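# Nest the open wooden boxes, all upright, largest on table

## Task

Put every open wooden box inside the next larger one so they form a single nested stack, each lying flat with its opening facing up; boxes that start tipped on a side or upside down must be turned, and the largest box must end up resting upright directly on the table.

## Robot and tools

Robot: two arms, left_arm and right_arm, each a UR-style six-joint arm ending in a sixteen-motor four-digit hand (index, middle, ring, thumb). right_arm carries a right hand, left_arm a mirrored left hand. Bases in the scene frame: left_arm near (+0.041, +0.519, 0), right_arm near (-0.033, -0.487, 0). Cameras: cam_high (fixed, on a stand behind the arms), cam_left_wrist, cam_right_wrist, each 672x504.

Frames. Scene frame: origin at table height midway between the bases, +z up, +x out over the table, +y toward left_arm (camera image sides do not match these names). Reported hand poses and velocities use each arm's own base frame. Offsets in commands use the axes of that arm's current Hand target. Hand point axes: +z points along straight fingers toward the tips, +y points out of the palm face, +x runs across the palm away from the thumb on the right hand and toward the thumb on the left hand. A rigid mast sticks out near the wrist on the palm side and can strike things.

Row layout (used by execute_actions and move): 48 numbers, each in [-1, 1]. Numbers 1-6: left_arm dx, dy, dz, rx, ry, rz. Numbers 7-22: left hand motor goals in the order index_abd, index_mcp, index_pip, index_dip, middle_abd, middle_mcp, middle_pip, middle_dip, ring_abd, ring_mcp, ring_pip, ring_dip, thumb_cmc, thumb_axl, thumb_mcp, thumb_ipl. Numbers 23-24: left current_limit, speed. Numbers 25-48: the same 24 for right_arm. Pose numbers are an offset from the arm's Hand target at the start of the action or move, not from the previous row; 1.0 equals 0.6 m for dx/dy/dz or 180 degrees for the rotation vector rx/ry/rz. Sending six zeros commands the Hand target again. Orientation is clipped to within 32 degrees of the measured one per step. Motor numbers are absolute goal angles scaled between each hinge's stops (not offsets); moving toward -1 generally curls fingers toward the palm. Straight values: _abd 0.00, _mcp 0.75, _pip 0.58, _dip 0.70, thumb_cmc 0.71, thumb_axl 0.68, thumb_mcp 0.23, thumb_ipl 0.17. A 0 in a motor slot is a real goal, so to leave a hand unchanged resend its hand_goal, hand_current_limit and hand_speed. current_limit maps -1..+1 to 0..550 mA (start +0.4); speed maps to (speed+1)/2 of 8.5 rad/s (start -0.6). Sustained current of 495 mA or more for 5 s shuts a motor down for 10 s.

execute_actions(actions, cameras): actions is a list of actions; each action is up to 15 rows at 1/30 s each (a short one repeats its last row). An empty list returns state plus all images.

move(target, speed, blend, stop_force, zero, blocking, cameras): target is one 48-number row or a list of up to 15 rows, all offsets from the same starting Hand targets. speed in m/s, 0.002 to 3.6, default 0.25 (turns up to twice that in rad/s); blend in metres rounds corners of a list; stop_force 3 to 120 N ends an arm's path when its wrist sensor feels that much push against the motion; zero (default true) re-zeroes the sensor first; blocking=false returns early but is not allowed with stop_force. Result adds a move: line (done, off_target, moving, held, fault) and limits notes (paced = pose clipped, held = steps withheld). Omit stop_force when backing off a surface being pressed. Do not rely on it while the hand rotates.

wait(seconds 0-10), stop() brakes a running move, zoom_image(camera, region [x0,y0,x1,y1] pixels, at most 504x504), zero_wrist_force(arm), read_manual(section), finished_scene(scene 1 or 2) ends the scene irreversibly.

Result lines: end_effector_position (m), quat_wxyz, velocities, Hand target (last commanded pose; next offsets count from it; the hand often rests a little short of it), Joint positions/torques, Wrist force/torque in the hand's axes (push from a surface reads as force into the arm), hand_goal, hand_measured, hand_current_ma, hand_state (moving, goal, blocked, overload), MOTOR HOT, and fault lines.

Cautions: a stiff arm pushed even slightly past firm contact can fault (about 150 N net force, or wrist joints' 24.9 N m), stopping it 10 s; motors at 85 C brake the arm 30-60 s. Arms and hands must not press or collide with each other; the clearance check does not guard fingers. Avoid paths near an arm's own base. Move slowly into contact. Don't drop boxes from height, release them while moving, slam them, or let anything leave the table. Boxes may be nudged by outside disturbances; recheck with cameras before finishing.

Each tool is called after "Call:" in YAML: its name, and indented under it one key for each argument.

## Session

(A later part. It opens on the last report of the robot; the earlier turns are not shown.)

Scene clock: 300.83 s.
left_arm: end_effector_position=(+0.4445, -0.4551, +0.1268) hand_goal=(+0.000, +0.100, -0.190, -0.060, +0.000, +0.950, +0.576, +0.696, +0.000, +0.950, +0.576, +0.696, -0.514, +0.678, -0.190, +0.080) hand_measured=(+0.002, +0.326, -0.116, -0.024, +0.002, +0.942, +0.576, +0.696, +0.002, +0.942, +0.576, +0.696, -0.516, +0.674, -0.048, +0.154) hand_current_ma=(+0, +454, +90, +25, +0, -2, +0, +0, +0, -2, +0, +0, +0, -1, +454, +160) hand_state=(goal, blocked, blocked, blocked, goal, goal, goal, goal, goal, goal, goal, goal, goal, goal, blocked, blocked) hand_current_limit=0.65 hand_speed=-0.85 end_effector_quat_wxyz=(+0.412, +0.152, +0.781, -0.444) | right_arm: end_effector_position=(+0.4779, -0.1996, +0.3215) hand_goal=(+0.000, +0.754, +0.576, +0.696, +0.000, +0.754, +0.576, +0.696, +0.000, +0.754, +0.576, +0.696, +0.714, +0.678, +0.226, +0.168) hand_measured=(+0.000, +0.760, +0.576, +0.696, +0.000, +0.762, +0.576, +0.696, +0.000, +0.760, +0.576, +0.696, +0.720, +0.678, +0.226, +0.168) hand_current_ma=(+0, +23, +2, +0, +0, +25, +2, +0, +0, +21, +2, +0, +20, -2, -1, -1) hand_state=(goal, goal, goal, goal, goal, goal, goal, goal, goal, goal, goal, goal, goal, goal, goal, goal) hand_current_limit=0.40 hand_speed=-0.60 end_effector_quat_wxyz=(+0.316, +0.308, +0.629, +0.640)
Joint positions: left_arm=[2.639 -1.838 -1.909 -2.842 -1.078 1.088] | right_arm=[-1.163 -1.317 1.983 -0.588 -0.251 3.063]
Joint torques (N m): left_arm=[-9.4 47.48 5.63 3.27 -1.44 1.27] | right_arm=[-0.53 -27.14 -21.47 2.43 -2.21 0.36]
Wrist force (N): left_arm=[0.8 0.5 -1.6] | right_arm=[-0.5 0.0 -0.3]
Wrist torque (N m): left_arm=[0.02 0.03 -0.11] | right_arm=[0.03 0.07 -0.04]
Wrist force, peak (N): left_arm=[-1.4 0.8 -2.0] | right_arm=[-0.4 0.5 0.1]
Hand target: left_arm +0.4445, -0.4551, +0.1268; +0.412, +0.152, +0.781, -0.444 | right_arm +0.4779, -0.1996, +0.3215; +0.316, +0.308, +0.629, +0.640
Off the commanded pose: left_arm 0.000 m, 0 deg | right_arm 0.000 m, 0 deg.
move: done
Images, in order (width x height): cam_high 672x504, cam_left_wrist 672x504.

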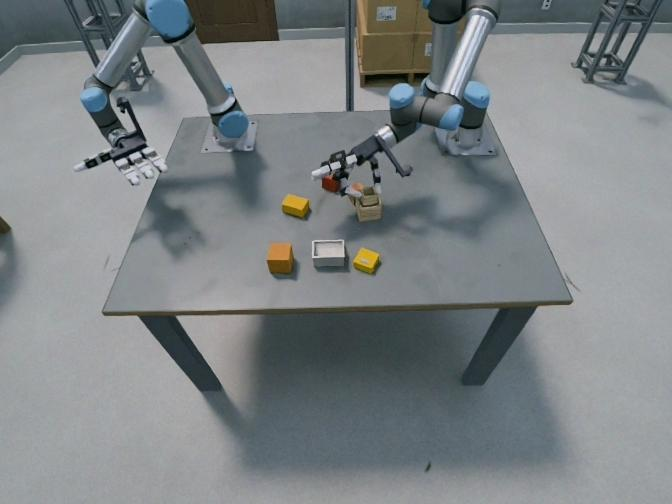

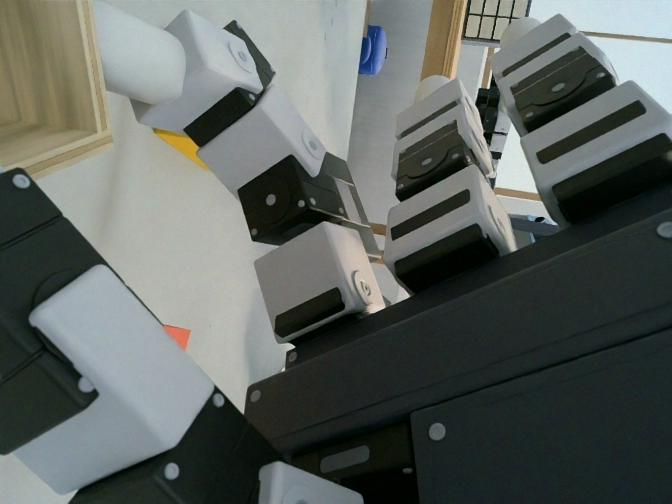

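Call:
move:
  target: [0.013, 0, -0.0017, 0.0065, 0.0048, 0.0022, 0, 0.10, -0.19, -0.06, 0, 0.95, 0.576, 0.696, 0, 0.95, 0.576, 0.696, -0.514, 0.678, -0.19, 0.08, 0.65, -0.85, 0, 0, 0, 0, 0, 0, 0, 0.754, 0.576, 0.696, 0, 0.754, 0.576, 0.696, 0, 0.754, 0.576, 0.696, 0.714, 0.678, 0.226, 0.168, 0.4, -0.6]
  speed: 0.03
  cameras: ["cam_high"]

Call:
zoom_image:
  camera: "cam_high"
  region: [354, 186, 386, 220]

Scene clock: 305.00 s.
left_arm: end_effector_position=(+0.4392, -0.4552, +0.1211) hand_goal=(+0.000, +0.100, -0.190, -0.060, +0.000, +0.950, +0.576, +0.696, +0.000, +0.950, +0.576, +0.696, -0.514, +0.678, -0.190, +0.080) hand_measured=(+0.002, +0.326, -0.116, -0.024, +0.002, +0.942, +0.576, +0.696, +0.002, +0.942, +0.576, +0.696, -0.516, +0.674, -0.048, +0.154) hand_current_ma=(+0, +454, +90, +25, +0, -2, +0, +0, +0, -2, +0, +0, +0, +0, +454, +160) hand_state=(goal, blocked, blocked, blocked, goal, goal, goal, goal, goal, goal, goal, goal, goal, goal, blocked, blocked) hand_current_limit=0.65 hand_speed=-0.85 end_effector_quat_wxyz=(+0.406, +0.162, +0.779, -0.450) | right_arm: end_effector_position=(+0.4779, -0.1996, +0.3215) hand_goal=(+0.000, +0.754, +0.576, +0.696, +0.000, +0.754, +0.576, +0.696, +0.000, +0.754, +0.576, +0.696, +0.714, +0.678, +0.226, +0.168) hand_measured=(+0.000, +0.760, +0.576, +0.696, +0.000, +0.762, +0.576, +0.696, +0.000, +0.760, +0.576, +0.696, +0.720, +0.678, +0.226, +0.168) hand_current_ma=(+0, +23, +2, +0, +0, +25, +2, +0, +0, +21, +2, +0, +20, -2, -1, -1) hand_state=(goal, goal, goal, goal, goal, goal, goal, goal, goal, goal, goal, goal, goal, goal, goal, goal) hand_current_limit=0.40 hand_speed=-0.60 end_effector_quat_wxyz=(+0.316, +0.308, +0.629, +0.640)
Joint positions: left_arm=[2.646 -1.84 -1.926 -2.83 -1.047 1.099] | right_arm=[-1.163 -1.317 1.983 -0.588 -0.251 3.063]
Joint torques (N m): left_arm=[7.72 20.79 4.18 3.25 1.64 1.56] | right_arm=[-0.04 -26.91 -21.61 2.5 -2.27 0.2]
Wrist force (N): left_arm=[0.9 0.8 -1.4] | right_arm=[0.0 0.3 0.1]
Wrist torque (N m): left_arm=[0.04 0.03 -0.10] | right_arm=[0.04 0.00 0.00]
Wrist force, peak (N): left_arm=[1.0 1.1 -1.7] | right_arm=[-0.5 0.3 -0.2]
Hand target: left_arm +0.4392, -0.4552, +0.1210; +0.406, +0.162, +0.779, -0.450 | right_arm +0.4779, -0.1996, +0.3215; +0.316, +0.308, +0.629, +0.640
Off the commanded pose: left_arm 0.000 m, 0 deg | right_arm 0.000 m, 0 deg.
move: done
Images, in order (width x height): cam_high 672x504.

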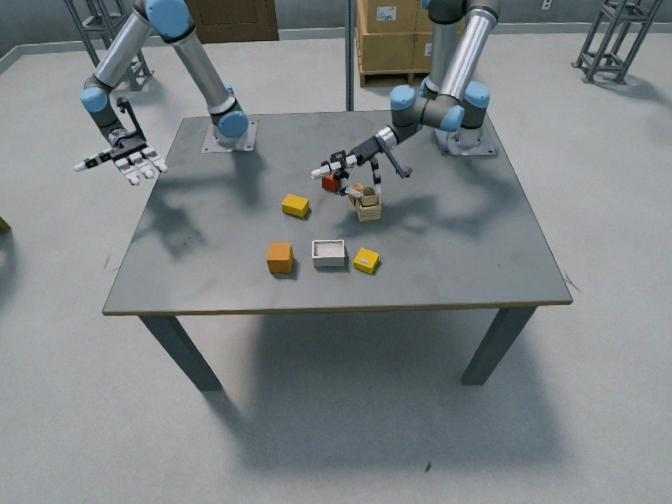

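Scaled by 14.824.

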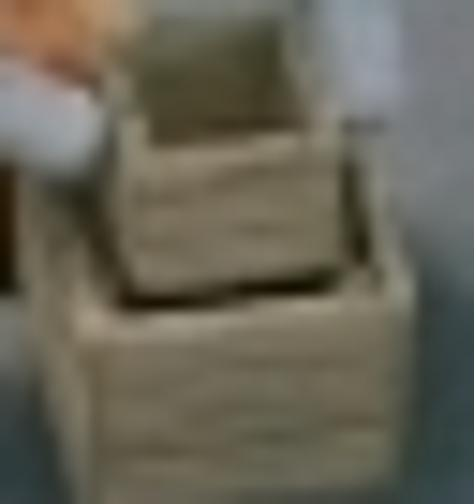

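Call:
move:
  target: [0.01943,0.01425,0.00665,0,0,0, 0,0.10,-0.19,-0.06, 0,0.95,0.576,0.696, 0,0.95,0.576,0.696, -0.514,0.678,-0.19,0.08, 0.65,-0.85, 0,0,0,0,0,0, 0,0.754,0.576,0.696, 0,0.754,0.576,0.696, 0,0.754,0.576,0.696, 0.714,0.678,0.226,0.168, 0.4,-0.6]
  speed: 0.01
  stop_force: 3
  cameras: ["cam_high","cam_left_wrist"]

Call:
zoom_image:
  camera: "cam_high"
  region: [354, 186, 386, 220]

Scene clock: 314.37 s.
left_arm: end_effector_position=(+0.4392, -0.4552, +0.1060) hand_goal=(+0.000, +0.100, -0.190, -0.060, +0.000, +0.950, +0.576, +0.696, +0.000, +0.950, +0.576, +0.696, -0.514, +0.678, -0.190, +0.080) hand_measured=(+0.002, +0.326, -0.116, -0.026, +0.002, +0.942, +0.576, +0.696, +0.002, +0.942, +0.576, +0.696, -0.524, +0.674, -0.048, +0.154) hand_current_ma=(+0, +454, +90, +20, +0, -2, +0, +0, +0, -2, +0, +0, -2, +0, +454, +160) hand_state=(goal, blocked, blocked, blocked, goal, goal, goal, goal, goal, goal, goal, goal, goal, goal, blocked, blocked) hand_current_limit=0.65 hand_speed=-0.85 end_effector_quat_wxyz=(+0.406, +0.162, +0.779, -0.450) | right_arm: end_effector_position=(+0.4779, -0.1996, +0.3215) hand_goal=(+0.000, +0.754, +0.576, +0.696, +0.000, +0.754, +0.576, +0.696, +0.000, +0.754, +0.576, +0.696, +0.714, +0.678, +0.226, +0.168) hand_measured=(+0.000, +0.760, +0.576, +0.696, +0.000, +0.762, +0.576, +0.696, +0.000, +0.760, +0.576, +0.696, +0.720, +0.678, +0.226, +0.168) hand_current_ma=(+0, +23, +2, +0, +0, +25, +2, +0, +0, +21, +2, +0, +20, -2, -1, -1) hand_state=(goal, goal, goal, goal, goal, goal, goal, goal, goal, goal, goal, goal, goal, goal, goal, goal) hand_current_limit=0.40 hand_speed=-0.60 end_effector_quat_wxyz=(+0.316, +0.308, +0.629, +0.640)
Joint positions: left_arm=[2.646 -1.863 -1.942 -2.79 -1.047 1.1] | right_arm=[-1.163 -1.317 1.983 -0.588 -0.251 3.063]
Joint torques (N m): left_arm=[6.86 20.21 4.2 3.01 2 0.75] | right_arm=[-1.04 -26.81 -21.95 2.46 -2.17 0.25]
Wrist force (N): left_arm=[-0.8 0.5 -1.7] | right_arm=[0.0 -0.2 -0.3]
Wrist torque (N m): left_arm=[0.03 0.06 -0.07] | right_arm=[0.00 0.01 0.00]
Wrist force, peak (N): left_arm=[-1.2 0.7 -2.0] | right_arm=[-0.6 0.1 -0.2]
Hand target: left_arm +0.4392, -0.4552, +0.1060; +0.406, +0.162, +0.779, -0.450 | right_arm +0.4779, -0.1996, +0.3215; +0.316, +0.308, +0.629, +0.640
Off the commanded pose: left_arm 0.000 m, 0 deg | right_arm 0.000 m, 0 deg.
move: done
Images, in order (width x height): cam_high 672x504, cam_left_wrist 672x504.

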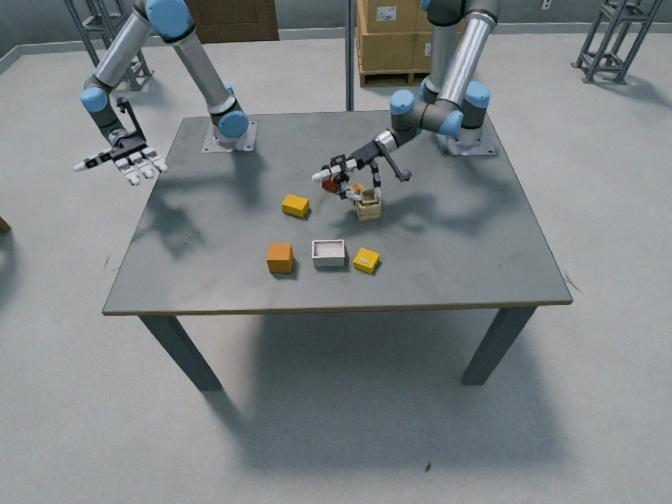

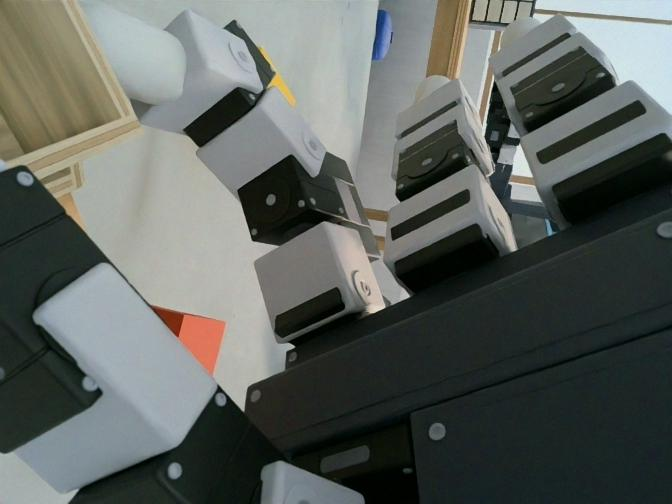

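Scaled by 14.824.

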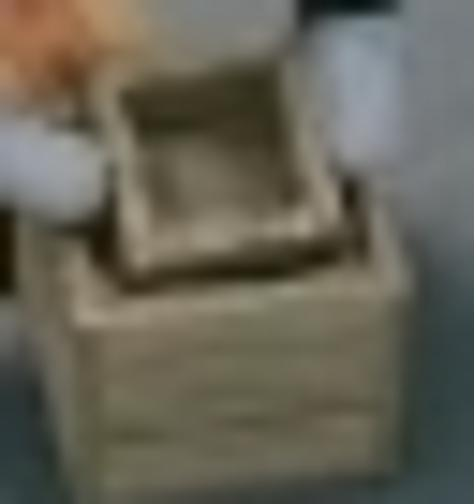

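Call:
move:
  target: [0.01036,0.0076,0.00355,0,0,0, 0,0.10,-0.19,-0.06, 0,0.95,0.576,0.696, 0,0.95,0.576,0.696, -0.514,0.678,-0.19,0.08, 0.65,-0.85, 0,0,0,0,0,0, 0,0.754,0.576,0.696, 0,0.754,0.576,0.696, 0,0.754,0.576,0.696, 0.714,0.678,0.226,0.168, 0.4,-0.6]
  speed: 0.01
  stop_force: 3
  cameras: ["cam_high","cam_left_wrist"]

Call:
zoom_image:
  camera: "cam_high"
  region: [354, 186, 386, 220]

Scene clock: 316.83 s.
left_arm: end_effector_position=(+0.4393, -0.4552, +0.1014) hand_goal=(+0.000, +0.100, -0.190, -0.060, +0.000, +0.950, +0.576, +0.696, +0.000, +0.950, +0.576, +0.696, -0.514, +0.678, -0.190, +0.080) hand_measured=(-0.010, +0.326, -0.116, -0.042, +0.002, +0.942, +0.576, +0.696, +0.002, +0.942, +0.576, +0.696, -0.526, +0.674, -0.048, +0.154) hand_current_ma=(-2, +454, +90, +7, +0, -2, +0, +0, +0, -2, +0, +0, -3, -1, +454, +160) hand_state=(goal, blocked, blocked, goal, goal, goal, goal, goal, goal, goal, goal, goal, goal, goal, blocked, blocked) hand_current_limit=0.65 hand_speed=-0.85 end_effector_quat_wxyz=(+0.406, +0.162, +0.779, -0.450) | right_arm: end_effector_position=(+0.4779, -0.1996, +0.3215) hand_goal=(+0.000, +0.754, +0.576, +0.696, +0.000, +0.754, +0.576, +0.696, +0.000, +0.754, +0.576, +0.696, +0.714, +0.678, +0.226, +0.168) hand_measured=(+0.000, +0.760, +0.576, +0.696, +0.000, +0.762, +0.576, +0.696, +0.000, +0.760, +0.576, +0.696, +0.720, +0.678, +0.226, +0.168) hand_current_ma=(+0, +23, +2, +0, +0, +25, +2, +0, +0, +21, +2, +0, +20, -2, -1, -1) hand_state=(goal, goal, goal, goal, goal, goal, goal, goal, goal, goal, goal, goal, goal, goal, goal, goal) hand_current_limit=0.40 hand_speed=-0.60 end_effector_quat_wxyz=(+0.316, +0.308, +0.629, +0.640)
Joint positions: left_arm=[2.646 -1.87 -1.947 -2.778 -1.046 1.1] | right_arm=[-1.163 -1.317 1.983 -0.588 -0.251 3.063]
Joint torques (N m): left_arm=[7.05 45.59 29.83 -1.05 0.71 0.34] | right_arm=[-0.45 -26.8 -21.5 2.57 -2.22 0.22]
Wrist force (N): left_arm=[-1.0 -0.5 -1.6] | right_arm=[-0.2 0.4 -0.2]
Wrist torque (N m): left_arm=[0.02 0.03 -0.08] | right_arm=[0.06 0.04 -0.02]
Wrist force, peak (N): left_arm=[-3.2 -2.5 -1.9] | right_arm=[-0.6 0.2 -0.2]
Hand target: left_arm +0.4393, -0.4552, +0.1014; +0.406, +0.162, +0.779, -0.450 (not the last commanded pose) | right_arm +0.4779, -0.1996, +0.3215; +0.316, +0.308, +0.629, +0.640
Off the commanded pose: left_arm 0.003 m, 0 deg | right_arm 0.000 m, 0 deg.
move: contact (left_arm)
Images, in order (width x height): cam_high 672x504, cam_left_wrist 672x504.

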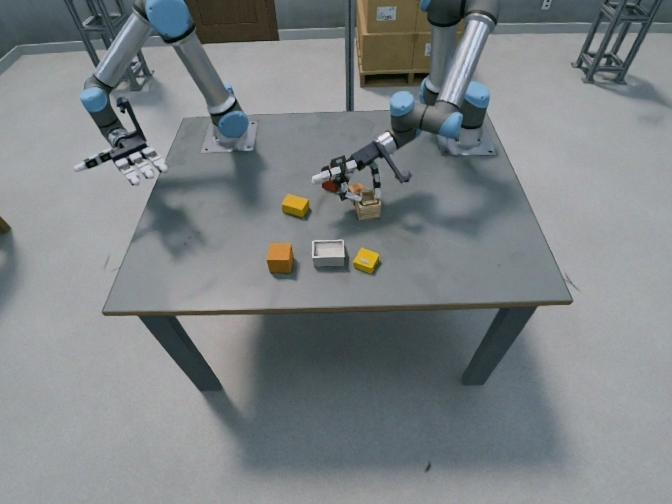

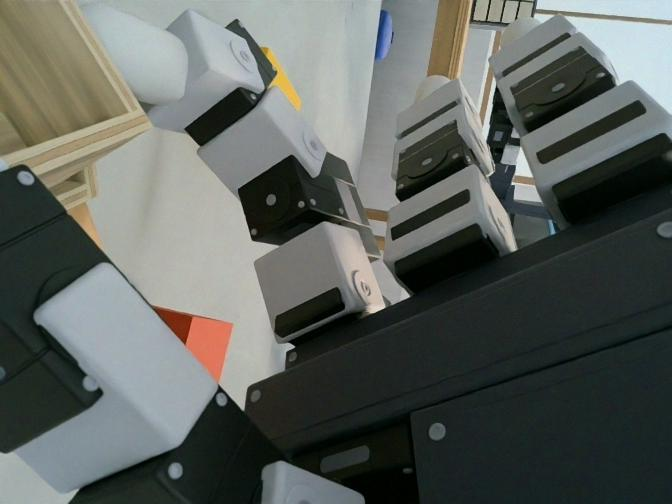

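Scaled by 14.824.

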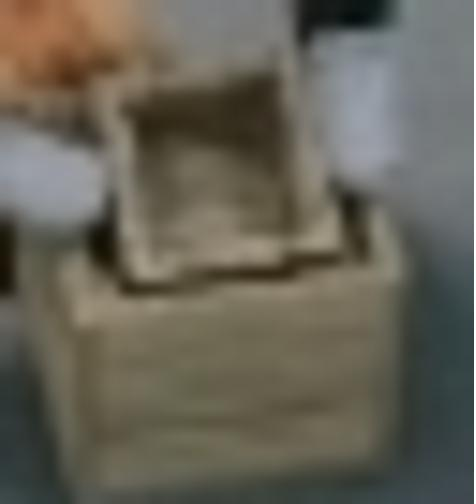

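Call:
move:
  target: [-0.0013,-0.00095,-0.00044,0,0,0, 0,0.10,-0.19,-0.06, 0,0.95,0.576,0.696, 0,0.95,0.576,0.696, -0.514,0.678,-0.19,0.08, 0.65,-0.85, 0,0,0,0,0,0, 0,0.754,0.576,0.696, 0,0.754,0.576,0.696, 0,0.754,0.576,0.696, 0.714,0.678,0.226,0.168, 0.4,-0.6]
  speed: 0.01

Call:
move:
  target: [0,0,0,0,0,0, 0,0.28,-0.13,0.0, 0,0.95,0.576,0.696, 0,0.95,0.576,0.696, -0.514,0.678,-0.07,0.14, 0.4,-0.92, 0,0,0,0,0,0, 0,0.754,0.576,0.696, 0,0.754,0.576,0.696, 0,0.754,0.576,0.696, 0.714,0.678,0.226,0.168, 0.4,-0.6]
  speed: 0.01
  cameras: ["cam_high","cam_left_wrist"]

Call:
zoom_image:
  camera: "cam_high"
  region: [354, 186, 386, 220]

Scene clock: 319.67 s.
left_arm: end_effector_position=(+0.4393, -0.4552, +0.1024) hand_goal=(+0.000, +0.100, -0.190, -0.060, +0.000, +0.950, +0.576, +0.696, +0.000, +0.950, +0.576, +0.696, -0.514, +0.678, -0.190, +0.080) hand_measured=(+0.002, +0.326, -0.116, -0.042, +0.002, +0.942, +0.576, +0.696, +0.002, +0.942, +0.576, +0.696, -0.522, +0.674, -0.048, +0.154) hand_current_ma=(+0, +454, +90, +7, +0, -2, +0, +0, +0, -2, +0, +0, -2, -1, +454, +160) hand_state=(goal, blocked, blocked, goal, goal, goal, goal, goal, goal, goal, goal, goal, goal, goal, blocked, blocked) hand_current_limit=0.65 hand_speed=-0.85 end_effector_quat_wxyz=(+0.406, +0.162, +0.779, -0.450) | right_arm: end_effector_position=(+0.4779, -0.1996, +0.3215) hand_goal=(+0.000, +0.754, +0.576, +0.696, +0.000, +0.754, +0.576, +0.696, +0.000, +0.754, +0.576, +0.696, +0.714, +0.678, +0.226, +0.168) hand_measured=(+0.000, +0.760, +0.576, +0.696, +0.000, +0.762, +0.576, +0.696, +0.000, +0.760, +0.576, +0.696, +0.720, +0.678, +0.226, +0.168) hand_current_ma=(+0, +23, +2, +0, +0, +25, +2, +0, +0, +21, +2, +0, +20, -2, -1, -1) hand_state=(goal, goal, goal, goal, goal, goal, goal, goal, goal, goal, goal, goal, goal, goal, goal, goal) hand_current_limit=0.40 hand_speed=-0.60 end_effector_quat_wxyz=(+0.316, +0.308, +0.629, +0.640)
Joint positions: left_arm=[2.646 -1.868 -1.946 -2.781 -1.046 1.1] | right_arm=[-1.163 -1.317 1.983 -0.588 -0.251 3.063]
Joint torques (N m): left_arm=[6.58 47.36 30.34 -1.13 -1.16 0.46] | right_arm=[0.37 -27.01 -21.89 2.47 -2.15 0.23]
Wrist force (N): left_arm=[0.9 0.8 -1.3] | right_arm=[-0.2 0.0 0.1]
Wrist torque (N m): left_arm=[0.03 0.01 -0.08] | right_arm=[0.00 0.02 -0.01]
Wrist force, peak (N): left_arm=[-1.2 0.0 -1.9] | right_arm=[-0.5 0.4 -0.2]
Hand target: left_arm +0.4393, -0.4552, +0.1024; +0.406, +0.162, +0.779, -0.450 | right_arm +0.4779, -0.1996, +0.3215; +0.316, +0.308, +0.629, +0.640
Off the commanded pose: left_arm 0.000 m, 0 deg | right_arm 0.000 m, 0 deg.
move: done

Scene clock: 320.17 s.
left_arm: end_effector_position=(+0.4393, -0.4553, +0.1025) hand_goal=(+0.000, +0.280, -0.130, +0.000, +0.000, +0.950, +0.576, +0.696, +0.000, +0.950, +0.576, +0.696, -0.514, +0.678, -0.070, +0.140) hand_measured=(+0.000, +0.326, -0.114, -0.010, +0.002, +0.942, +0.576, +0.696, +0.002, +0.942, +0.576, +0.696, -0.522, +0.674, -0.046, +0.164) hand_current_ma=(+0, +41, +6, -2, +0, -2, +0, +0, +0, -2, +0, +0, -1, -1, +24, +19) hand_state=(goal, blocked, goal, goal, goal, goal, goal, goal, goal, goal, goal, goal, goal, goal, moving, blocked) hand_current_limit=0.40 hand_speed=-0.92 end_effector_quat_wxyz=(+0.406, +0.162, +0.779, -0.450) | right_arm: end_effector_position=(+0.4779, -0.1996, +0.3215) hand_goal=(+0.000, +0.754, +0.576, +0.696, +0.000, +0.754, +0.576, +0.696, +0.000, +0.754, +0.576, +0.696, +0.714, +0.678, +0.226, +0.168) hand_measured=(+0.000, +0.760, +0.576, +0.696, +0.000, +0.762, +0.576, +0.696, +0.000, +0.760, +0.576, +0.696, +0.720, +0.678, +0.226, +0.168) hand_current_ma=(+0, +23, +2, +0, +0, +25, +2, +0, +0, +21, +2, +0, +20, -2, -1, -1) hand_state=(goal, goal, goal, goal, goal, goal, goal, goal, goal, goal, goal, goal, goal, goal, goal, goal) hand_current_limit=0.40 hand_speed=-0.60 end_effector_quat_wxyz=(+0.316, +0.308, +0.629, +0.640)
Joint positions: left_arm=[2.646 -1.868 -1.946 -2.781 -1.046 1.1] | right_arm=[-1.163 -1.317 1.983 -0.588 -0.251 3.063]
Joint torques (N m): left_arm=[6.41 43.37 28.3 -1.3 -1.49 0.48] | right_arm=[-0.28 -26.52 -21.62 2.63 -2.11 0.26]
Wrist force (N): left_arm=[-0.9 -1.3 -1.5] | right_arm=[-0.4 -0.3 0.0]
Wrist torque (N m): left_arm=[0.03 0.04 -0.10] | right_arm=[-0.03 0.06 -0.04]
Wrist force, peak (N): left_arm=[-0.5 -1.1 -2.9] | right_arm=[-0.4 -0.3 0.0]
Hand target: left_arm +0.4393, -0.4552, +0.1024; +0.406, +0.162, +0.779, -0.450 | right_arm +0.4779, -0.1996, +0.3215; +0.316, +0.308, +0.629, +0.640
Off the commanded pose: left_arm 0.000 m, 0 deg | right_arm 0.000 m, 0 deg.
move: done
Images, in order (width x height): cam_high 672x504, cam_left_wrist 672x504.

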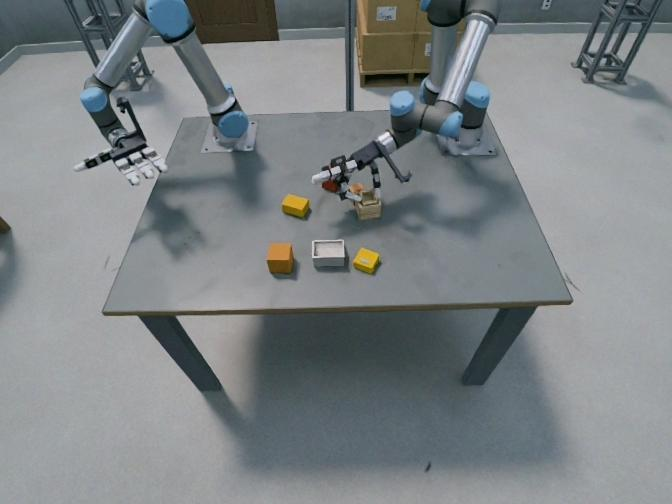

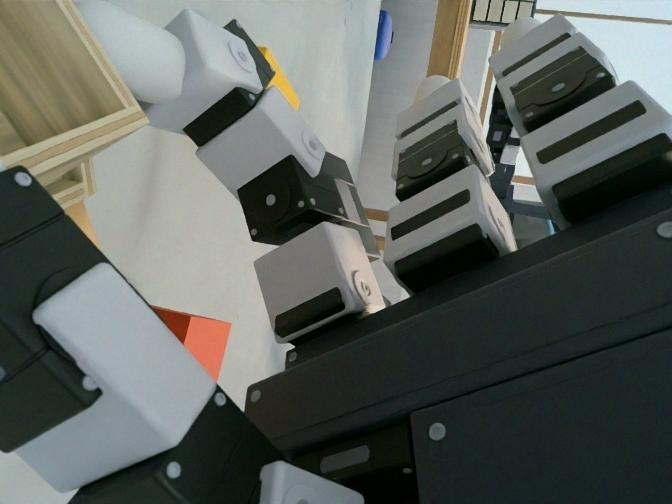

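Scaled by 14.824.

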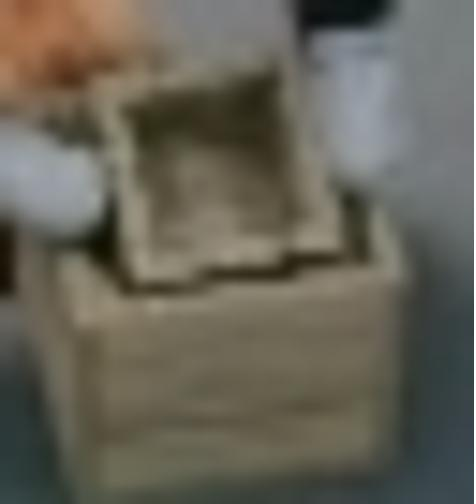

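Call:
move:
  target: [0,0,0,0,0,0, 0,0.40,-0.11,0.005, 0,0.95,0.576,0.696, 0,0.95,0.576,0.696, -0.514,0.678,-0.04,0.168, 0.4,-0.99, 0,0,0,0,0,0, 0,0.754,0.576,0.696, 0,0.754,0.576,0.696, 0,0.754,0.576,0.696, 0.714,0.678,0.226,0.168, 0.4,-0.6]
  speed: 0.01
  cameras: ["cam_high","cam_left_wrist"]

Call:
zoom_image:
  camera: "cam_high"
  region: [354, 186, 386, 220]

Scene clock: 321.33 s.
left_arm: end_effector_position=(+0.4393, -0.4552, +0.1025) hand_goal=(+0.000, +0.400, -0.110, +0.006, +0.000, +0.950, +0.576, +0.696, +0.000, +0.950, +0.576, +0.696, -0.514, +0.678, -0.040, +0.168) hand_measured=(-0.002, +0.326, -0.112, -0.006, +0.002, +0.942, +0.576, +0.696, +0.002, +0.942, +0.576, +0.696, -0.522, +0.674, -0.044, +0.164) hand_current_ma=(+0, +19, +0, -3, +0, -2, +0, +0, +0, -2, +0, +0, -1, -1, +6, +4) hand_state=(goal, moving, moving, goal, goal, goal, goal, goal, goal, goal, goal, goal, goal, goal, moving, moving) hand_current_limit=0.40 hand_speed=-0.99 end_effector_quat_wxyz=(+0.406, +0.162, +0.779, -0.450) | right_arm: end_effector_position=(+0.4779, -0.1996, +0.3215) hand_goal=(+0.000, +0.754, +0.576, +0.696, +0.000, +0.754, +0.576, +0.696, +0.000, +0.754, +0.576, +0.696, +0.714, +0.678, +0.226, +0.168) hand_measured=(+0.000, +0.760, +0.576, +0.696, +0.000, +0.762, +0.576, +0.696, +0.000, +0.760, +0.576, +0.696, +0.720, +0.678, +0.226, +0.168) hand_current_ma=(+0, +23, +2, +0, +0, +25, +2, +0, +0, +21, +2, +0, +20, -2, -1, -1) hand_state=(goal, goal, goal, goal, goal, goal, goal, goal, goal, goal, goal, goal, goal, goal, goal, goal) hand_current_limit=0.40 hand_speed=-0.60 end_effector_quat_wxyz=(+0.316, +0.308, +0.629, +0.640)
Joint positions: left_arm=[2.646 -1.868 -1.946 -2.781 -1.046 1.1] | right_arm=[-1.163 -1.317 1.983 -0.588 -0.251 3.063]
Joint torques (N m): left_arm=[5.21 35.5 22.57 -1.35 -1.44 0.46] | right_arm=[-0.25 -26.42 -21.72 2.46 -2.17 0.25]
Wrist force (N): left_arm=[-0.9 -1.5 -1.7] | right_arm=[-0.3 0.1 -0.1]
Wrist torque (N m): left_arm=[0.02 0.03 -0.08] | right_arm=[0.02 0.04 -0.02]
Wrist force, peak (N): left_arm=[-0.7 -1.7 -2.1] | right_arm=[-0.6 0.0 -0.2]
Hand target: left_arm +0.4393, -0.4552, +0.1024; +0.406, +0.162, +0.779, -0.450 | right_arm +0.4779, -0.1996, +0.3215; +0.316, +0.308, +0.629, +0.640
Off the commanded pose: left_arm 0.000 m, 0 deg | right_arm 0.000 m, 0 deg.
move: done
Images, in order (width x height): cam_high 672x504, cam_left_wrist 672x504.

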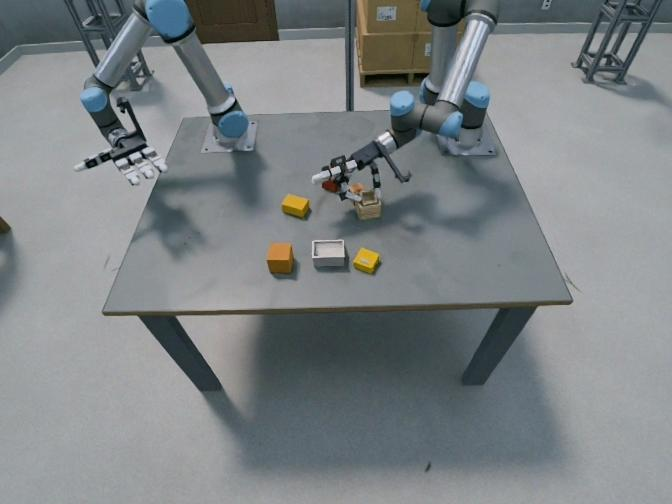

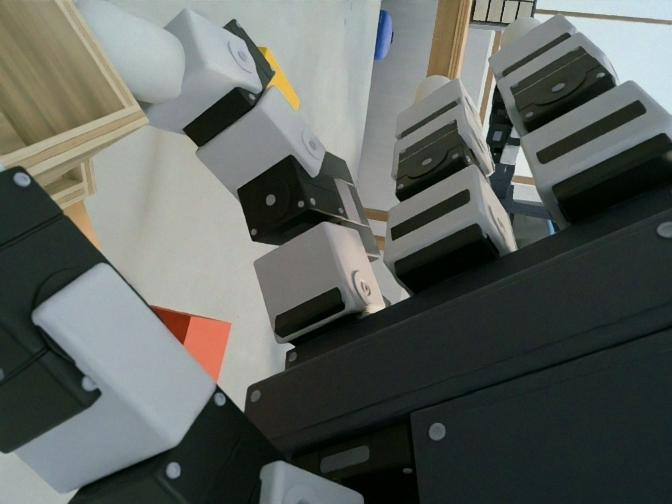

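Scaled by 14.824.

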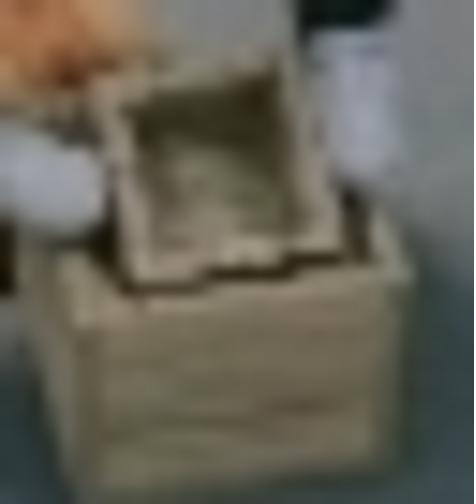

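Call:
wait:
  seconds: 1.5
  cameras: ["cam_high","cam_left_wrist"]

Call:
zoom_image:
  camera: "cam_high"
  region: [354, 186, 386, 220]

Scene clock: 323.53 s.
left_arm: end_effector_position=(+0.4393, -0.4552, +0.1024) hand_goal=(+0.000, +0.400, -0.110, +0.006, +0.000, +0.950, +0.576, +0.696, +0.000, +0.950, +0.576, +0.696, -0.514, +0.678, -0.040, +0.168) hand_measured=(-0.002, +0.332, -0.116, -0.004, +0.002, +0.942, +0.576, +0.696, +0.002, +0.942, +0.576, +0.696, -0.510, +0.678, -0.040, +0.166) hand_current_ma=(+0, -27, -1, -2, +0, -2, +0, +0, +0, -2, +0, +0, +0, +0, +0, +0) hand_state=(goal, moving, goal, goal, goal, goal, goal, goal, goal, goal, goal, goal, goal, goal, goal, goal) hand_current_limit=0.40 hand_speed=-0.99 end_effector_quat_wxyz=(+0.406, +0.162, +0.779, -0.450) | right_arm: end_effector_position=(+0.4779, -0.1996, +0.3215) hand_goal=(+0.000, +0.754, +0.576, +0.696, +0.000, +0.754, +0.576, +0.696, +0.000, +0.754, +0.576, +0.696, +0.714, +0.678, +0.226, +0.168) hand_measured=(+0.000, +0.760, +0.576, +0.696, +0.000, +0.762, +0.576, +0.696, +0.000, +0.760, +0.576, +0.696, +0.720, +0.678, +0.226, +0.168) hand_current_ma=(+0, +23, +2, +0, +0, +25, +2, +0, +0, +21, +2, +0, +20, -2, -1, -1) hand_state=(goal, goal, goal, goal, goal, goal, goal, goal, goal, goal, goal, goal, goal, goal, goal, goal) hand_current_limit=0.40 hand_speed=-0.60 end_effector_quat_wxyz=(+0.316, +0.308, +0.629, +0.640)
Joint positions: left_arm=[2.646 -1.868 -1.946 -2.781 -1.046 1.1] | right_arm=[-1.163 -1.317 1.983 -0.588 -0.251 3.063]
Joint torques (N m): left_arm=[3.4 24.5 11.22 -1.25 -1.18 0.38] | right_arm=[-0.07 -26.56 -21.85 2.61 -2.16 0.23]
Wrist force (N): left_arm=[0.0 0.6 -2.4] | right_arm=[-0.3 0.0 0.1]
Wrist torque (N m): left_arm=[0.06 0.03 -0.06] | right_arm=[0.00 0.04 -0.03]
Wrist force, peak (N): left_arm=[-0.5 0.7 -2.5] | right_arm=[-0.3 0.1 -0.5]
Hand target: left_arm +0.4393, -0.4552, +0.1024; +0.406, +0.162, +0.779, -0.450 | right_arm +0.4779, -0.1996, +0.3215; +0.316, +0.308, +0.629, +0.640
Off the commanded pose: left_arm 0.000 m, 0 deg | right_arm 0.000 m, 0 deg.
wait: 1.50 s; at rest from the start
Images, in order (width x height): cam_high 672x504, cam_left_wrist 672x504.

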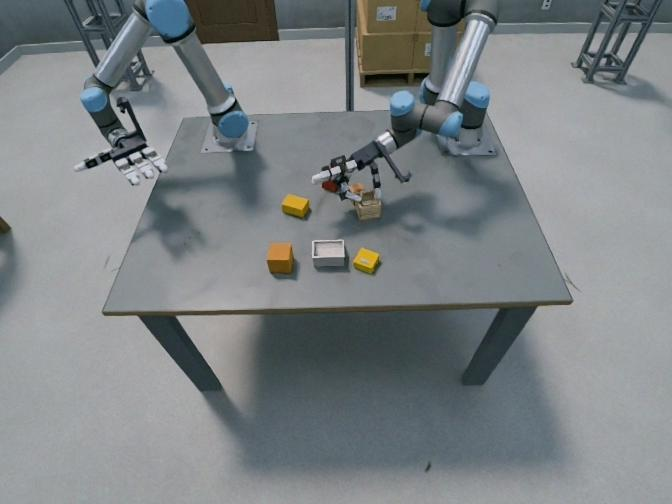

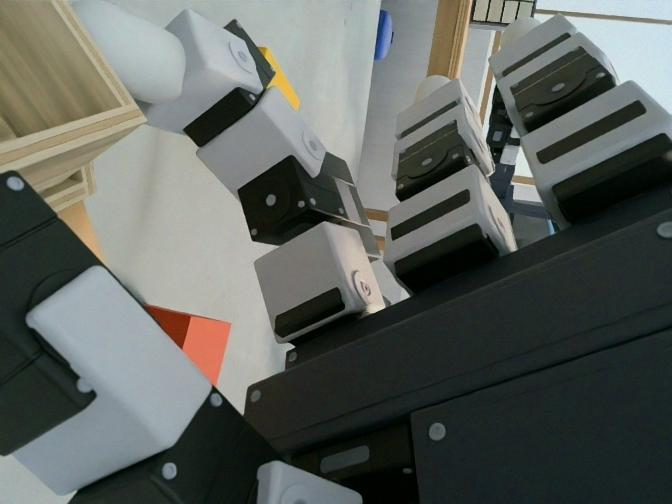

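Scaled by 14.824.

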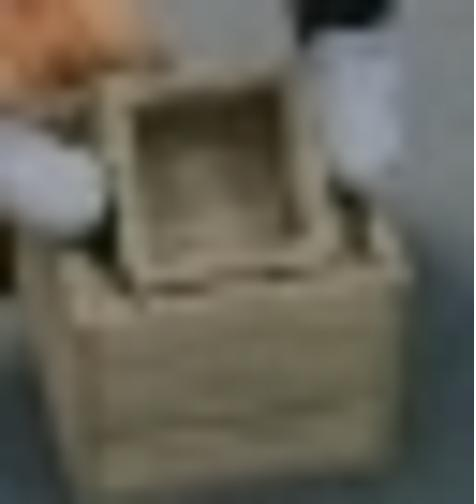

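Call:
wait:
  seconds: 1.5
  cameras: ["cam_high","cam_left_wrist"]

Call:
zoom_image:
  camera: "cam_high"
  region: [354, 186, 386, 220]

Scene clock: 325.47 s.
left_arm: end_effector_position=(+0.4393, -0.4552, +0.1024) hand_goal=(+0.000, +0.400, -0.110, +0.006, +0.000, +0.950, +0.576, +0.696, +0.000, +0.950, +0.576, +0.696, -0.514, +0.678, -0.040, +0.168) hand_measured=(-0.002, +0.354, -0.122, -0.004, +0.002, +0.942, +0.576, +0.696, +0.002, +0.942, +0.576, +0.696, -0.510, +0.678, -0.040, +0.166) hand_current_ma=(+0, -40, -3, -2, +0, -2, +0, +0, +0, -2, +0, +0, +0, +0, +0, +0) hand_state=(goal, blocked, goal, goal, goal, goal, goal, goal, goal, goal, goal, goal, goal, goal, goal, goal) hand_current_limit=0.40 hand_speed=-0.99 end_effector_quat_wxyz=(+0.406, +0.162, +0.779, -0.450) | right_arm: end_effector_position=(+0.4779, -0.1996, +0.3215) hand_goal=(+0.000, +0.754, +0.576, +0.696, +0.000, +0.754, +0.576, +0.696, +0.000, +0.754, +0.576, +0.696, +0.714, +0.678, +0.226, +0.168) hand_measured=(+0.000, +0.760, +0.576, +0.696, +0.000, +0.762, +0.576, +0.696, +0.000, +0.760, +0.576, +0.696, +0.720, +0.678, +0.226, +0.168) hand_current_ma=(+0, +23, +2, +0, +0, +25, +2, +0, +0, +21, +2, +0, +20, -2, -1, -1) hand_state=(goal, goal, goal, goal, goal, goal, goal, goal, goal, goal, goal, goal, goal, goal, goal, goal) hand_current_limit=0.40 hand_speed=-0.60 end_effector_quat_wxyz=(+0.316, +0.308, +0.629, +0.640)
Joint positions: left_arm=[2.646 -1.868 -1.946 -2.781 -1.046 1.1] | right_arm=[-1.163 -1.317 1.983 -0.588 -0.251 3.063]
Joint torques (N m): left_arm=[2.89 24.52 5.99 -1.3 -0.61 0.43] | right_arm=[-0.68 -26.31 -21.34 2.49 -2.22 0.27]
Wrist force (N): left_arm=[0.0 0.2 -2.8] | right_arm=[-0.2 -0.1 -0.5]
Wrist torque (N m): left_arm=[0.04 0.01 -0.05] | right_arm=[0.04 0.04 -0.02]
Wrist force, peak (N): left_arm=[-0.6 0.1 -3.2] | right_arm=[-0.4 0.2 -0.4]
Hand target: left_arm +0.4393, -0.4552, +0.1024; +0.406, +0.162, +0.779, -0.450 | right_arm +0.4779, -0.1996, +0.3215; +0.316, +0.308, +0.629, +0.640
Off the commanded pose: left_arm 0.000 m, 0 deg | right_arm 0.000 m, 0 deg.
wait: 1.50 s; at rest from the start
Images, in order (width x height): cam_high 672x504, cam_left_wrist 672x504.

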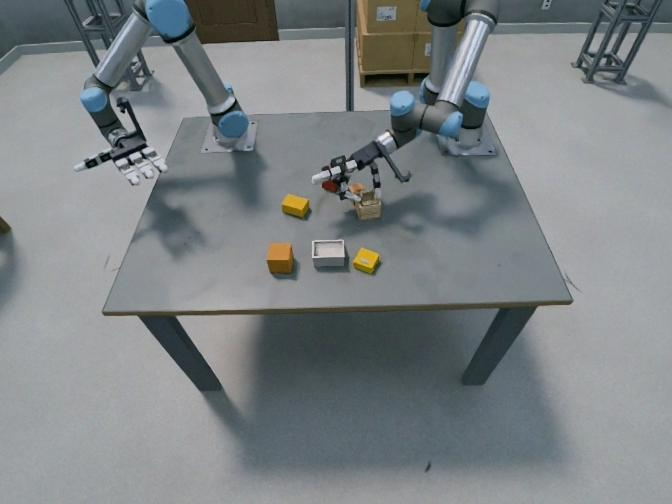

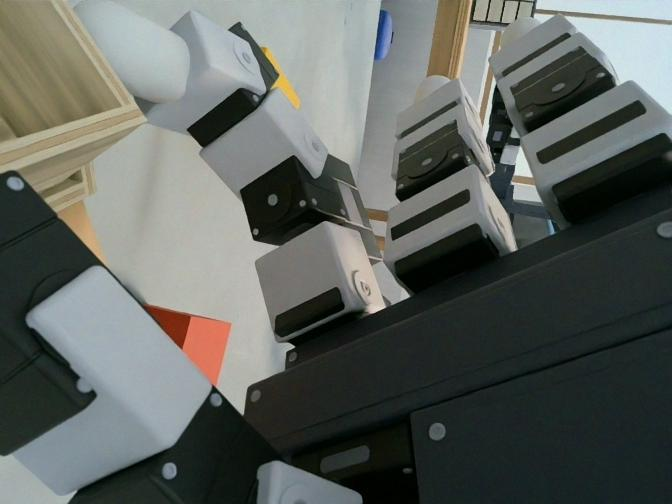

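Scaled by 14.824.

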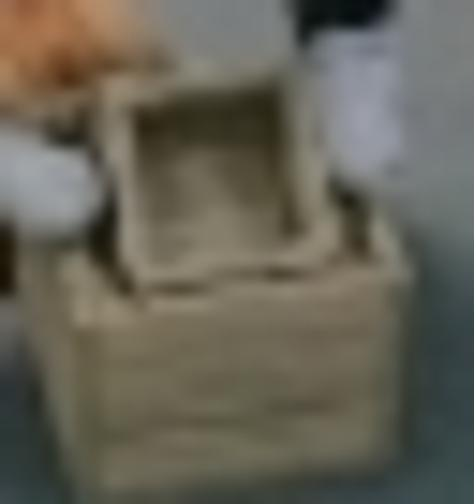

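Call:
move:
  target: [0,0,0,0,0,0, 0,0.45,-0.11,0.0145, 0,0.95,0.576,0.696, 0,0.95,0.576,0.696, -0.514,0.678,0.06,0.168, 0.4,-0.97, 0,0,0,0,0,0, 0,0.754,0.576,0.696, 0,0.754,0.576,0.696, 0,0.754,0.576,0.696, 0.714,0.678,0.226,0.168, 0.4,-0.6]
  speed: 0.01
  cameras: ["cam_high","cam_left_wrist"]

Call:
zoom_image:
  camera: "cam_high"
  region: [354, 186, 386, 220]

Scene clock: 327.60 s.
left_arm: end_effector_position=(+0.4393, -0.4552, +0.1024) hand_goal=(+0.000, +0.450, -0.110, +0.014, +0.000, +0.950, +0.576, +0.696, +0.000, +0.950, +0.576, +0.696, -0.514, +0.678, +0.060, +0.168) hand_measured=(+0.000, +0.440, -0.112, +0.012, +0.002, +0.942, +0.576, +0.696, +0.002, +0.942, +0.576, +0.696, -0.510, +0.678, +0.058, +0.166) hand_current_ma=(+0, -3, +0, +0, +0, -2, +0, +0, +0, -2, +0, +0, +0, +0, +0, +0) hand_state=(goal, goal, goal, goal, goal, goal, goal, goal, goal, goal, goal, goal, goal, goal, goal, goal) hand_current_limit=0.40 hand_speed=-0.97 end_effector_quat_wxyz=(+0.406, +0.162, +0.779, -0.450) | right_arm: end_effector_position=(+0.4779, -0.1996, +0.3215) hand_goal=(+0.000, +0.754, +0.576, +0.696, +0.000, +0.754, +0.576, +0.696, +0.000, +0.754, +0.576, +0.696, +0.714, +0.678, +0.226, +0.168) hand_measured=(+0.000, +0.760, +0.576, +0.696, +0.000, +0.762, +0.576, +0.696, +0.000, +0.760, +0.576, +0.696, +0.720, +0.678, +0.226, +0.168) hand_current_ma=(+0, +23, +2, +0, +0, +25, +2, +0, +0, +21, +2, +0, +20, -2, -1, -1) hand_state=(goal, goal, goal, goal, goal, goal, goal, goal, goal, goal, goal, goal, goal, goal, goal, goal) hand_current_limit=0.40 hand_speed=-0.60 end_effector_quat_wxyz=(+0.316, +0.308, +0.629, +0.640)
Joint positions: left_arm=[2.646 -1.868 -1.946 -2.781 -1.046 1.1] | right_arm=[-1.163 -1.317 1.983 -0.588 -0.251 3.063]
Joint torques (N m): left_arm=[0.5 24.44 5.77 -1.19 -0.03 0.28] | right_arm=[-0.35 -26.65 -21.74 2.38 -2.21 0.28]
Wrist force (N): left_arm=[0.6 0.7 -1.8] | right_arm=[-0.1 -0.1 -0.3]
Wrist torque (N m): left_arm=[0.07 0.02 -0.08] | right_arm=[0.01 0.03 -0.02]
Wrist force, peak (N): left_arm=[-0.4 0.5 -2.9] | right_arm=[-0.3 0.4 -0.4]
Hand target: left_arm +0.4393, -0.4552, +0.1024; +0.406, +0.162, +0.779, -0.450 | right_arm +0.4779, -0.1996, +0.3215; +0.316, +0.308, +0.629, +0.640
Off the commanded pose: left_arm 0.000 m, 0 deg | right_arm 0.000 m, 0 deg.
move: done
Images, in order (width x height): cam_high 672x504, cam_left_wrist 672x504.

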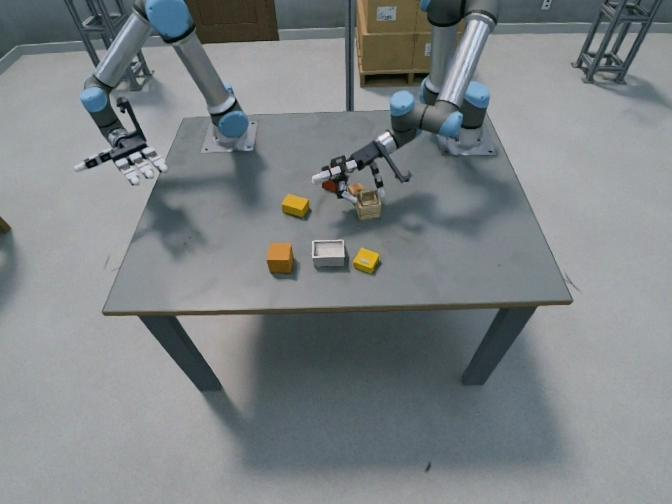

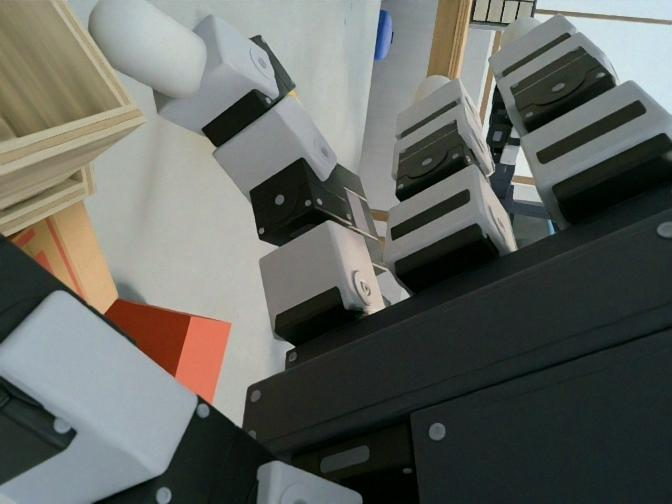

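Scaled by 14.824.

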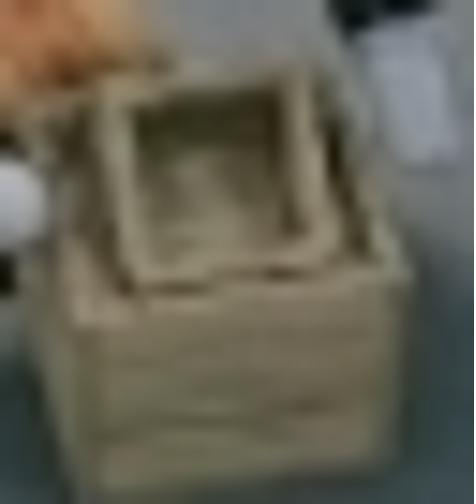

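Call:
zoom_image:
  camera: "cam_left_wrist"
  region: [0, 0, 240, 330]

Call:
zoom_image:
  camera: "cam_high"
  region: [340, 170, 400, 230]

Scaled by 1.527.

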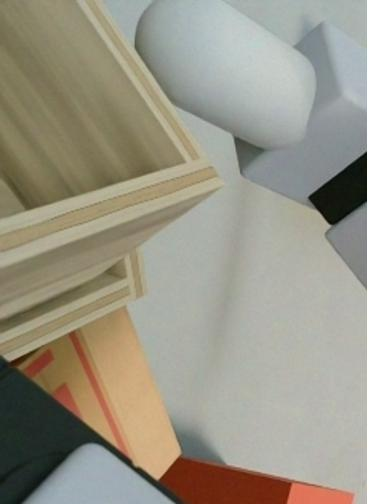

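Scaled by 8.400.

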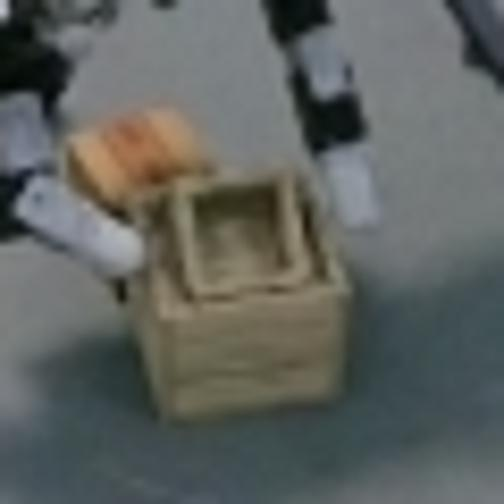

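Call:
move:
  target: [0,0,0,0,0,0, 0,0.335,-0.116,-0.02, 0,0.95,0.576,0.696, 0,0.95,0.576,0.696, -0.514,0.678,-0.04,0.154, 0.4,-0.93, 0,0,0,0,0,0, 0,0.754,0.576,0.696, 0,0.754,0.576,0.696, 0,0.754,0.576,0.696, 0.714,0.678,0.226,0.168, 0.4,-0.6]
  speed: 0.01

Call:
move:
  target: [0,0,0,0,0,0, 0,0.10,-0.19,-0.06, 0,0.95,0.576,0.696, 0,0.95,0.576,0.696, -0.514,0.678,-0.19,0.08, 0.65,-0.9, 0,0,0,0,0,0, 0,0.754,0.576,0.696, 0,0.754,0.576,0.696, 0,0.754,0.576,0.696, 0.714,0.678,0.226,0.168, 0.4,-0.6]
  speed: 0.01
  cameras: ["cam_high","cam_left_wrist"]

Call:
zoom_image:
  camera: "cam_high"
  region: [354, 186, 386, 220]

Scene clock: 348.57 s.
left_arm: end_effector_position=(+0.4393, -0.4552, +0.1024) hand_goal=(+0.000, +0.336, -0.116, -0.020, +0.000, +0.950, +0.576, +0.696, +0.000, +0.950, +0.576, +0.696, -0.514, +0.678, -0.040, +0.154) hand_measured=(+0.000, +0.362, -0.114, -0.018, +0.002, +0.942, +0.576, +0.696, +0.002, +0.942, +0.576, +0.696, -0.510, +0.678, -0.036, +0.156) hand_current_ma=(+0, +14, +0, +0, +0, -2, +0, +0, +0, -2, +0, +0, +0, +0, +0, +0) hand_state=(goal, blocked, goal, goal, goal, goal, goal, goal, goal, goal, goal, goal, goal, goal, goal, goal) hand_current_limit=0.40 hand_speed=-0.93 end_effector_quat_wxyz=(+0.406, +0.162, +0.779, -0.450) | right_arm: end_effector_position=(+0.4779, -0.1996, +0.3215) hand_goal=(+0.000, +0.754, +0.576, +0.696, +0.000, +0.754, +0.576, +0.696, +0.000, +0.754, +0.576, +0.696, +0.714, +0.678, +0.226, +0.168) hand_measured=(+0.000, +0.760, +0.576, +0.696, +0.000, +0.762, +0.576, +0.696, +0.000, +0.760, +0.576, +0.696, +0.720, +0.678, +0.226, +0.168) hand_current_ma=(+0, +23, +2, +0, +0, +25, +2, +0, +0, +21, +2, +0, +20, -2, -1, -1) hand_state=(goal, goal, goal, goal, goal, goal, goal, goal, goal, goal, goal, goal, goal, goal, goal, goal) hand_current_limit=0.40 hand_speed=-0.60 end_effector_quat_wxyz=(+0.316, +0.308, +0.629, +0.640)
Joint positions: left_arm=[2.646 -1.868 -1.946 -2.781 -1.046 1.1] | right_arm=[-1.163 -1.317 1.983 -0.588 -0.251 3.063]
Joint torques (N m): left_arm=[-1.84 24.69 6.81 -0.39 1.12 0.3] | right_arm=[-0.45 -26.76 -22.58 2.4 -2.21 0.23]
Wrist force (N): left_arm=[0.0 -0.1 -1.0] | right_arm=[-0.2 0.2 -0.2]
Wrist torque (N m): left_arm=[0.07 -0.03 -0.07] | right_arm=[0.05 0.04 -0.01]
Wrist force, peak (N): left_arm=[0.7 0.8 -1.9] | right_arm=[-0.6 0.2 0.0]
Hand target: left_arm +0.4393, -0.4552, +0.1024; +0.406, +0.162, +0.779, -0.450 | right_arm +0.4779, -0.1996, +0.3215; +0.316, +0.308, +0.629, +0.640
Off the commanded pose: left_arm 0.000 m, 0 deg | right_arm 0.000 m, 0 deg.
move: done

Scene clock: 349.07 s.
left_arm: end_effector_position=(+0.4393, -0.4552, +0.1024) hand_goal=(+0.000, +0.100, -0.190, -0.060, +0.000, +0.950, +0.576, +0.696, +0.000, +0.950, +0.576, +0.696, -0.514, +0.678, -0.190, +0.080) hand_measured=(+0.000, +0.342, -0.124, -0.040, +0.002, +0.942, +0.576, +0.696, +0.002, +0.942, +0.576, +0.696, -0.510, +0.678, -0.046, +0.138) hand_current_ma=(+0, +453, +72, +8, +0, -2, +0, +0, +0, -2, +0, +0, +0, +0, +399, +102) hand_state=(goal, moving, blocked, goal, goal, goal, goal, goal, goal, goal, goal, goal, goal, goal, moving, blocked) hand_current_limit=0.65 hand_speed=-0.90 end_effector_quat_wxyz=(+0.406, +0.162, +0.779, -0.450) | right_arm: end_effector_position=(+0.4779, -0.1996, +0.3215) hand_goal=(+0.000, +0.754, +0.576, +0.696, +0.000, +0.754, +0.576, +0.696, +0.000, +0.754, +0.576, +0.696, +0.714, +0.678, +0.226, +0.168) hand_measured=(+0.000, +0.760, +0.576, +0.696, +0.000, +0.762, +0.576, +0.696, +0.000, +0.760, +0.576, +0.696, +0.720, +0.678, +0.226, +0.168) hand_current_ma=(+0, +23, +2, +0, +0, +25, +2, +0, +0, +21, +2, +0, +20, -2, -1, -1) hand_state=(goal, goal, goal, goal, goal, goal, goal, goal, goal, goal, goal, goal, goal, goal, goal, goal) hand_current_limit=0.40 hand_speed=-0.60 end_effector_quat_wxyz=(+0.316, +0.308, +0.629, +0.640)
Joint positions: left_arm=[2.646 -1.868 -1.946 -2.781 -1.046 1.1] | right_arm=[-1.163 -1.317 1.983 -0.588 -0.251 3.063]
Joint torques (N m): left_arm=[-1.71 23.77 6.85 -0.19 1.15 0.23] | right_arm=[-0.59 -26.61 -22.03 2.42 -2.21 0.24]
Wrist force (N): left_arm=[0.8 0.6 -1.8] | right_arm=[-0.4 0.2 -0.3]
Wrist torque (N m): left_arm=[0.02 0.01 -0.06] | right_arm=[0.04 0.06 -0.03]
Wrist force, peak (N): left_arm=[0.8 1.1 -1.8] | right_arm=[0.0 0.6 0.1]
Hand target: left_arm +0.4393, -0.4552, +0.1024; +0.406, +0.162, +0.779, -0.450 | right_arm +0.4779, -0.1996, +0.3215; +0.316, +0.308, +0.629, +0.640
Off the commanded pose: left_arm 0.000 m, 0 deg | right_arm 0.000 m, 0 deg.
move: done
Images, in order (width x height): cam_high 672x504, cam_left_wrist 672x504.

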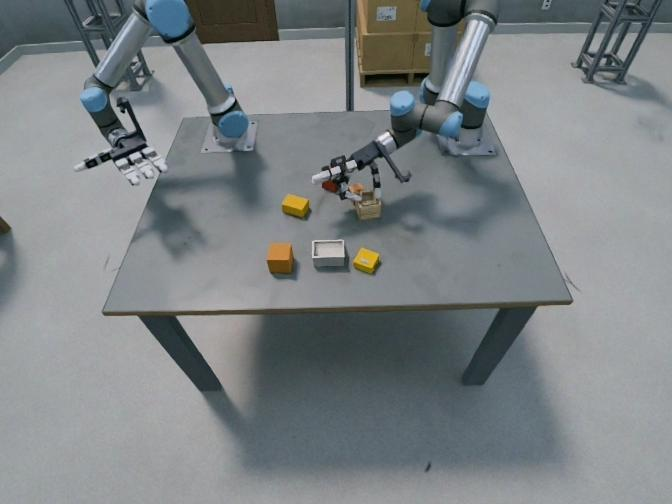

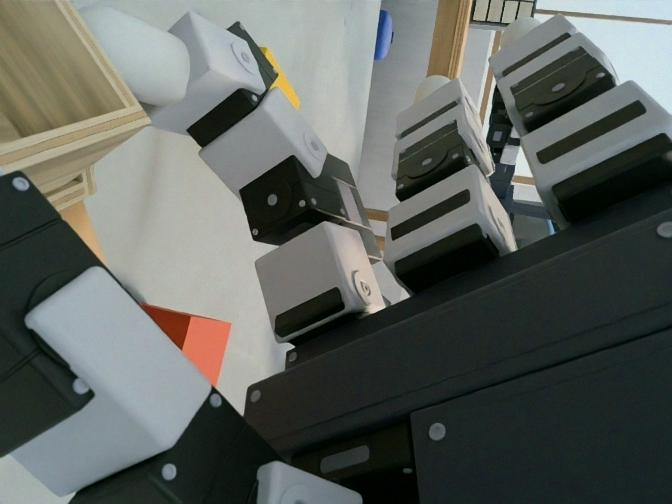

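Scaled by 14.824.

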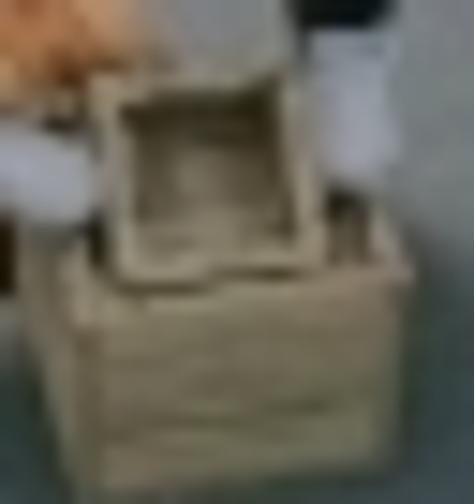

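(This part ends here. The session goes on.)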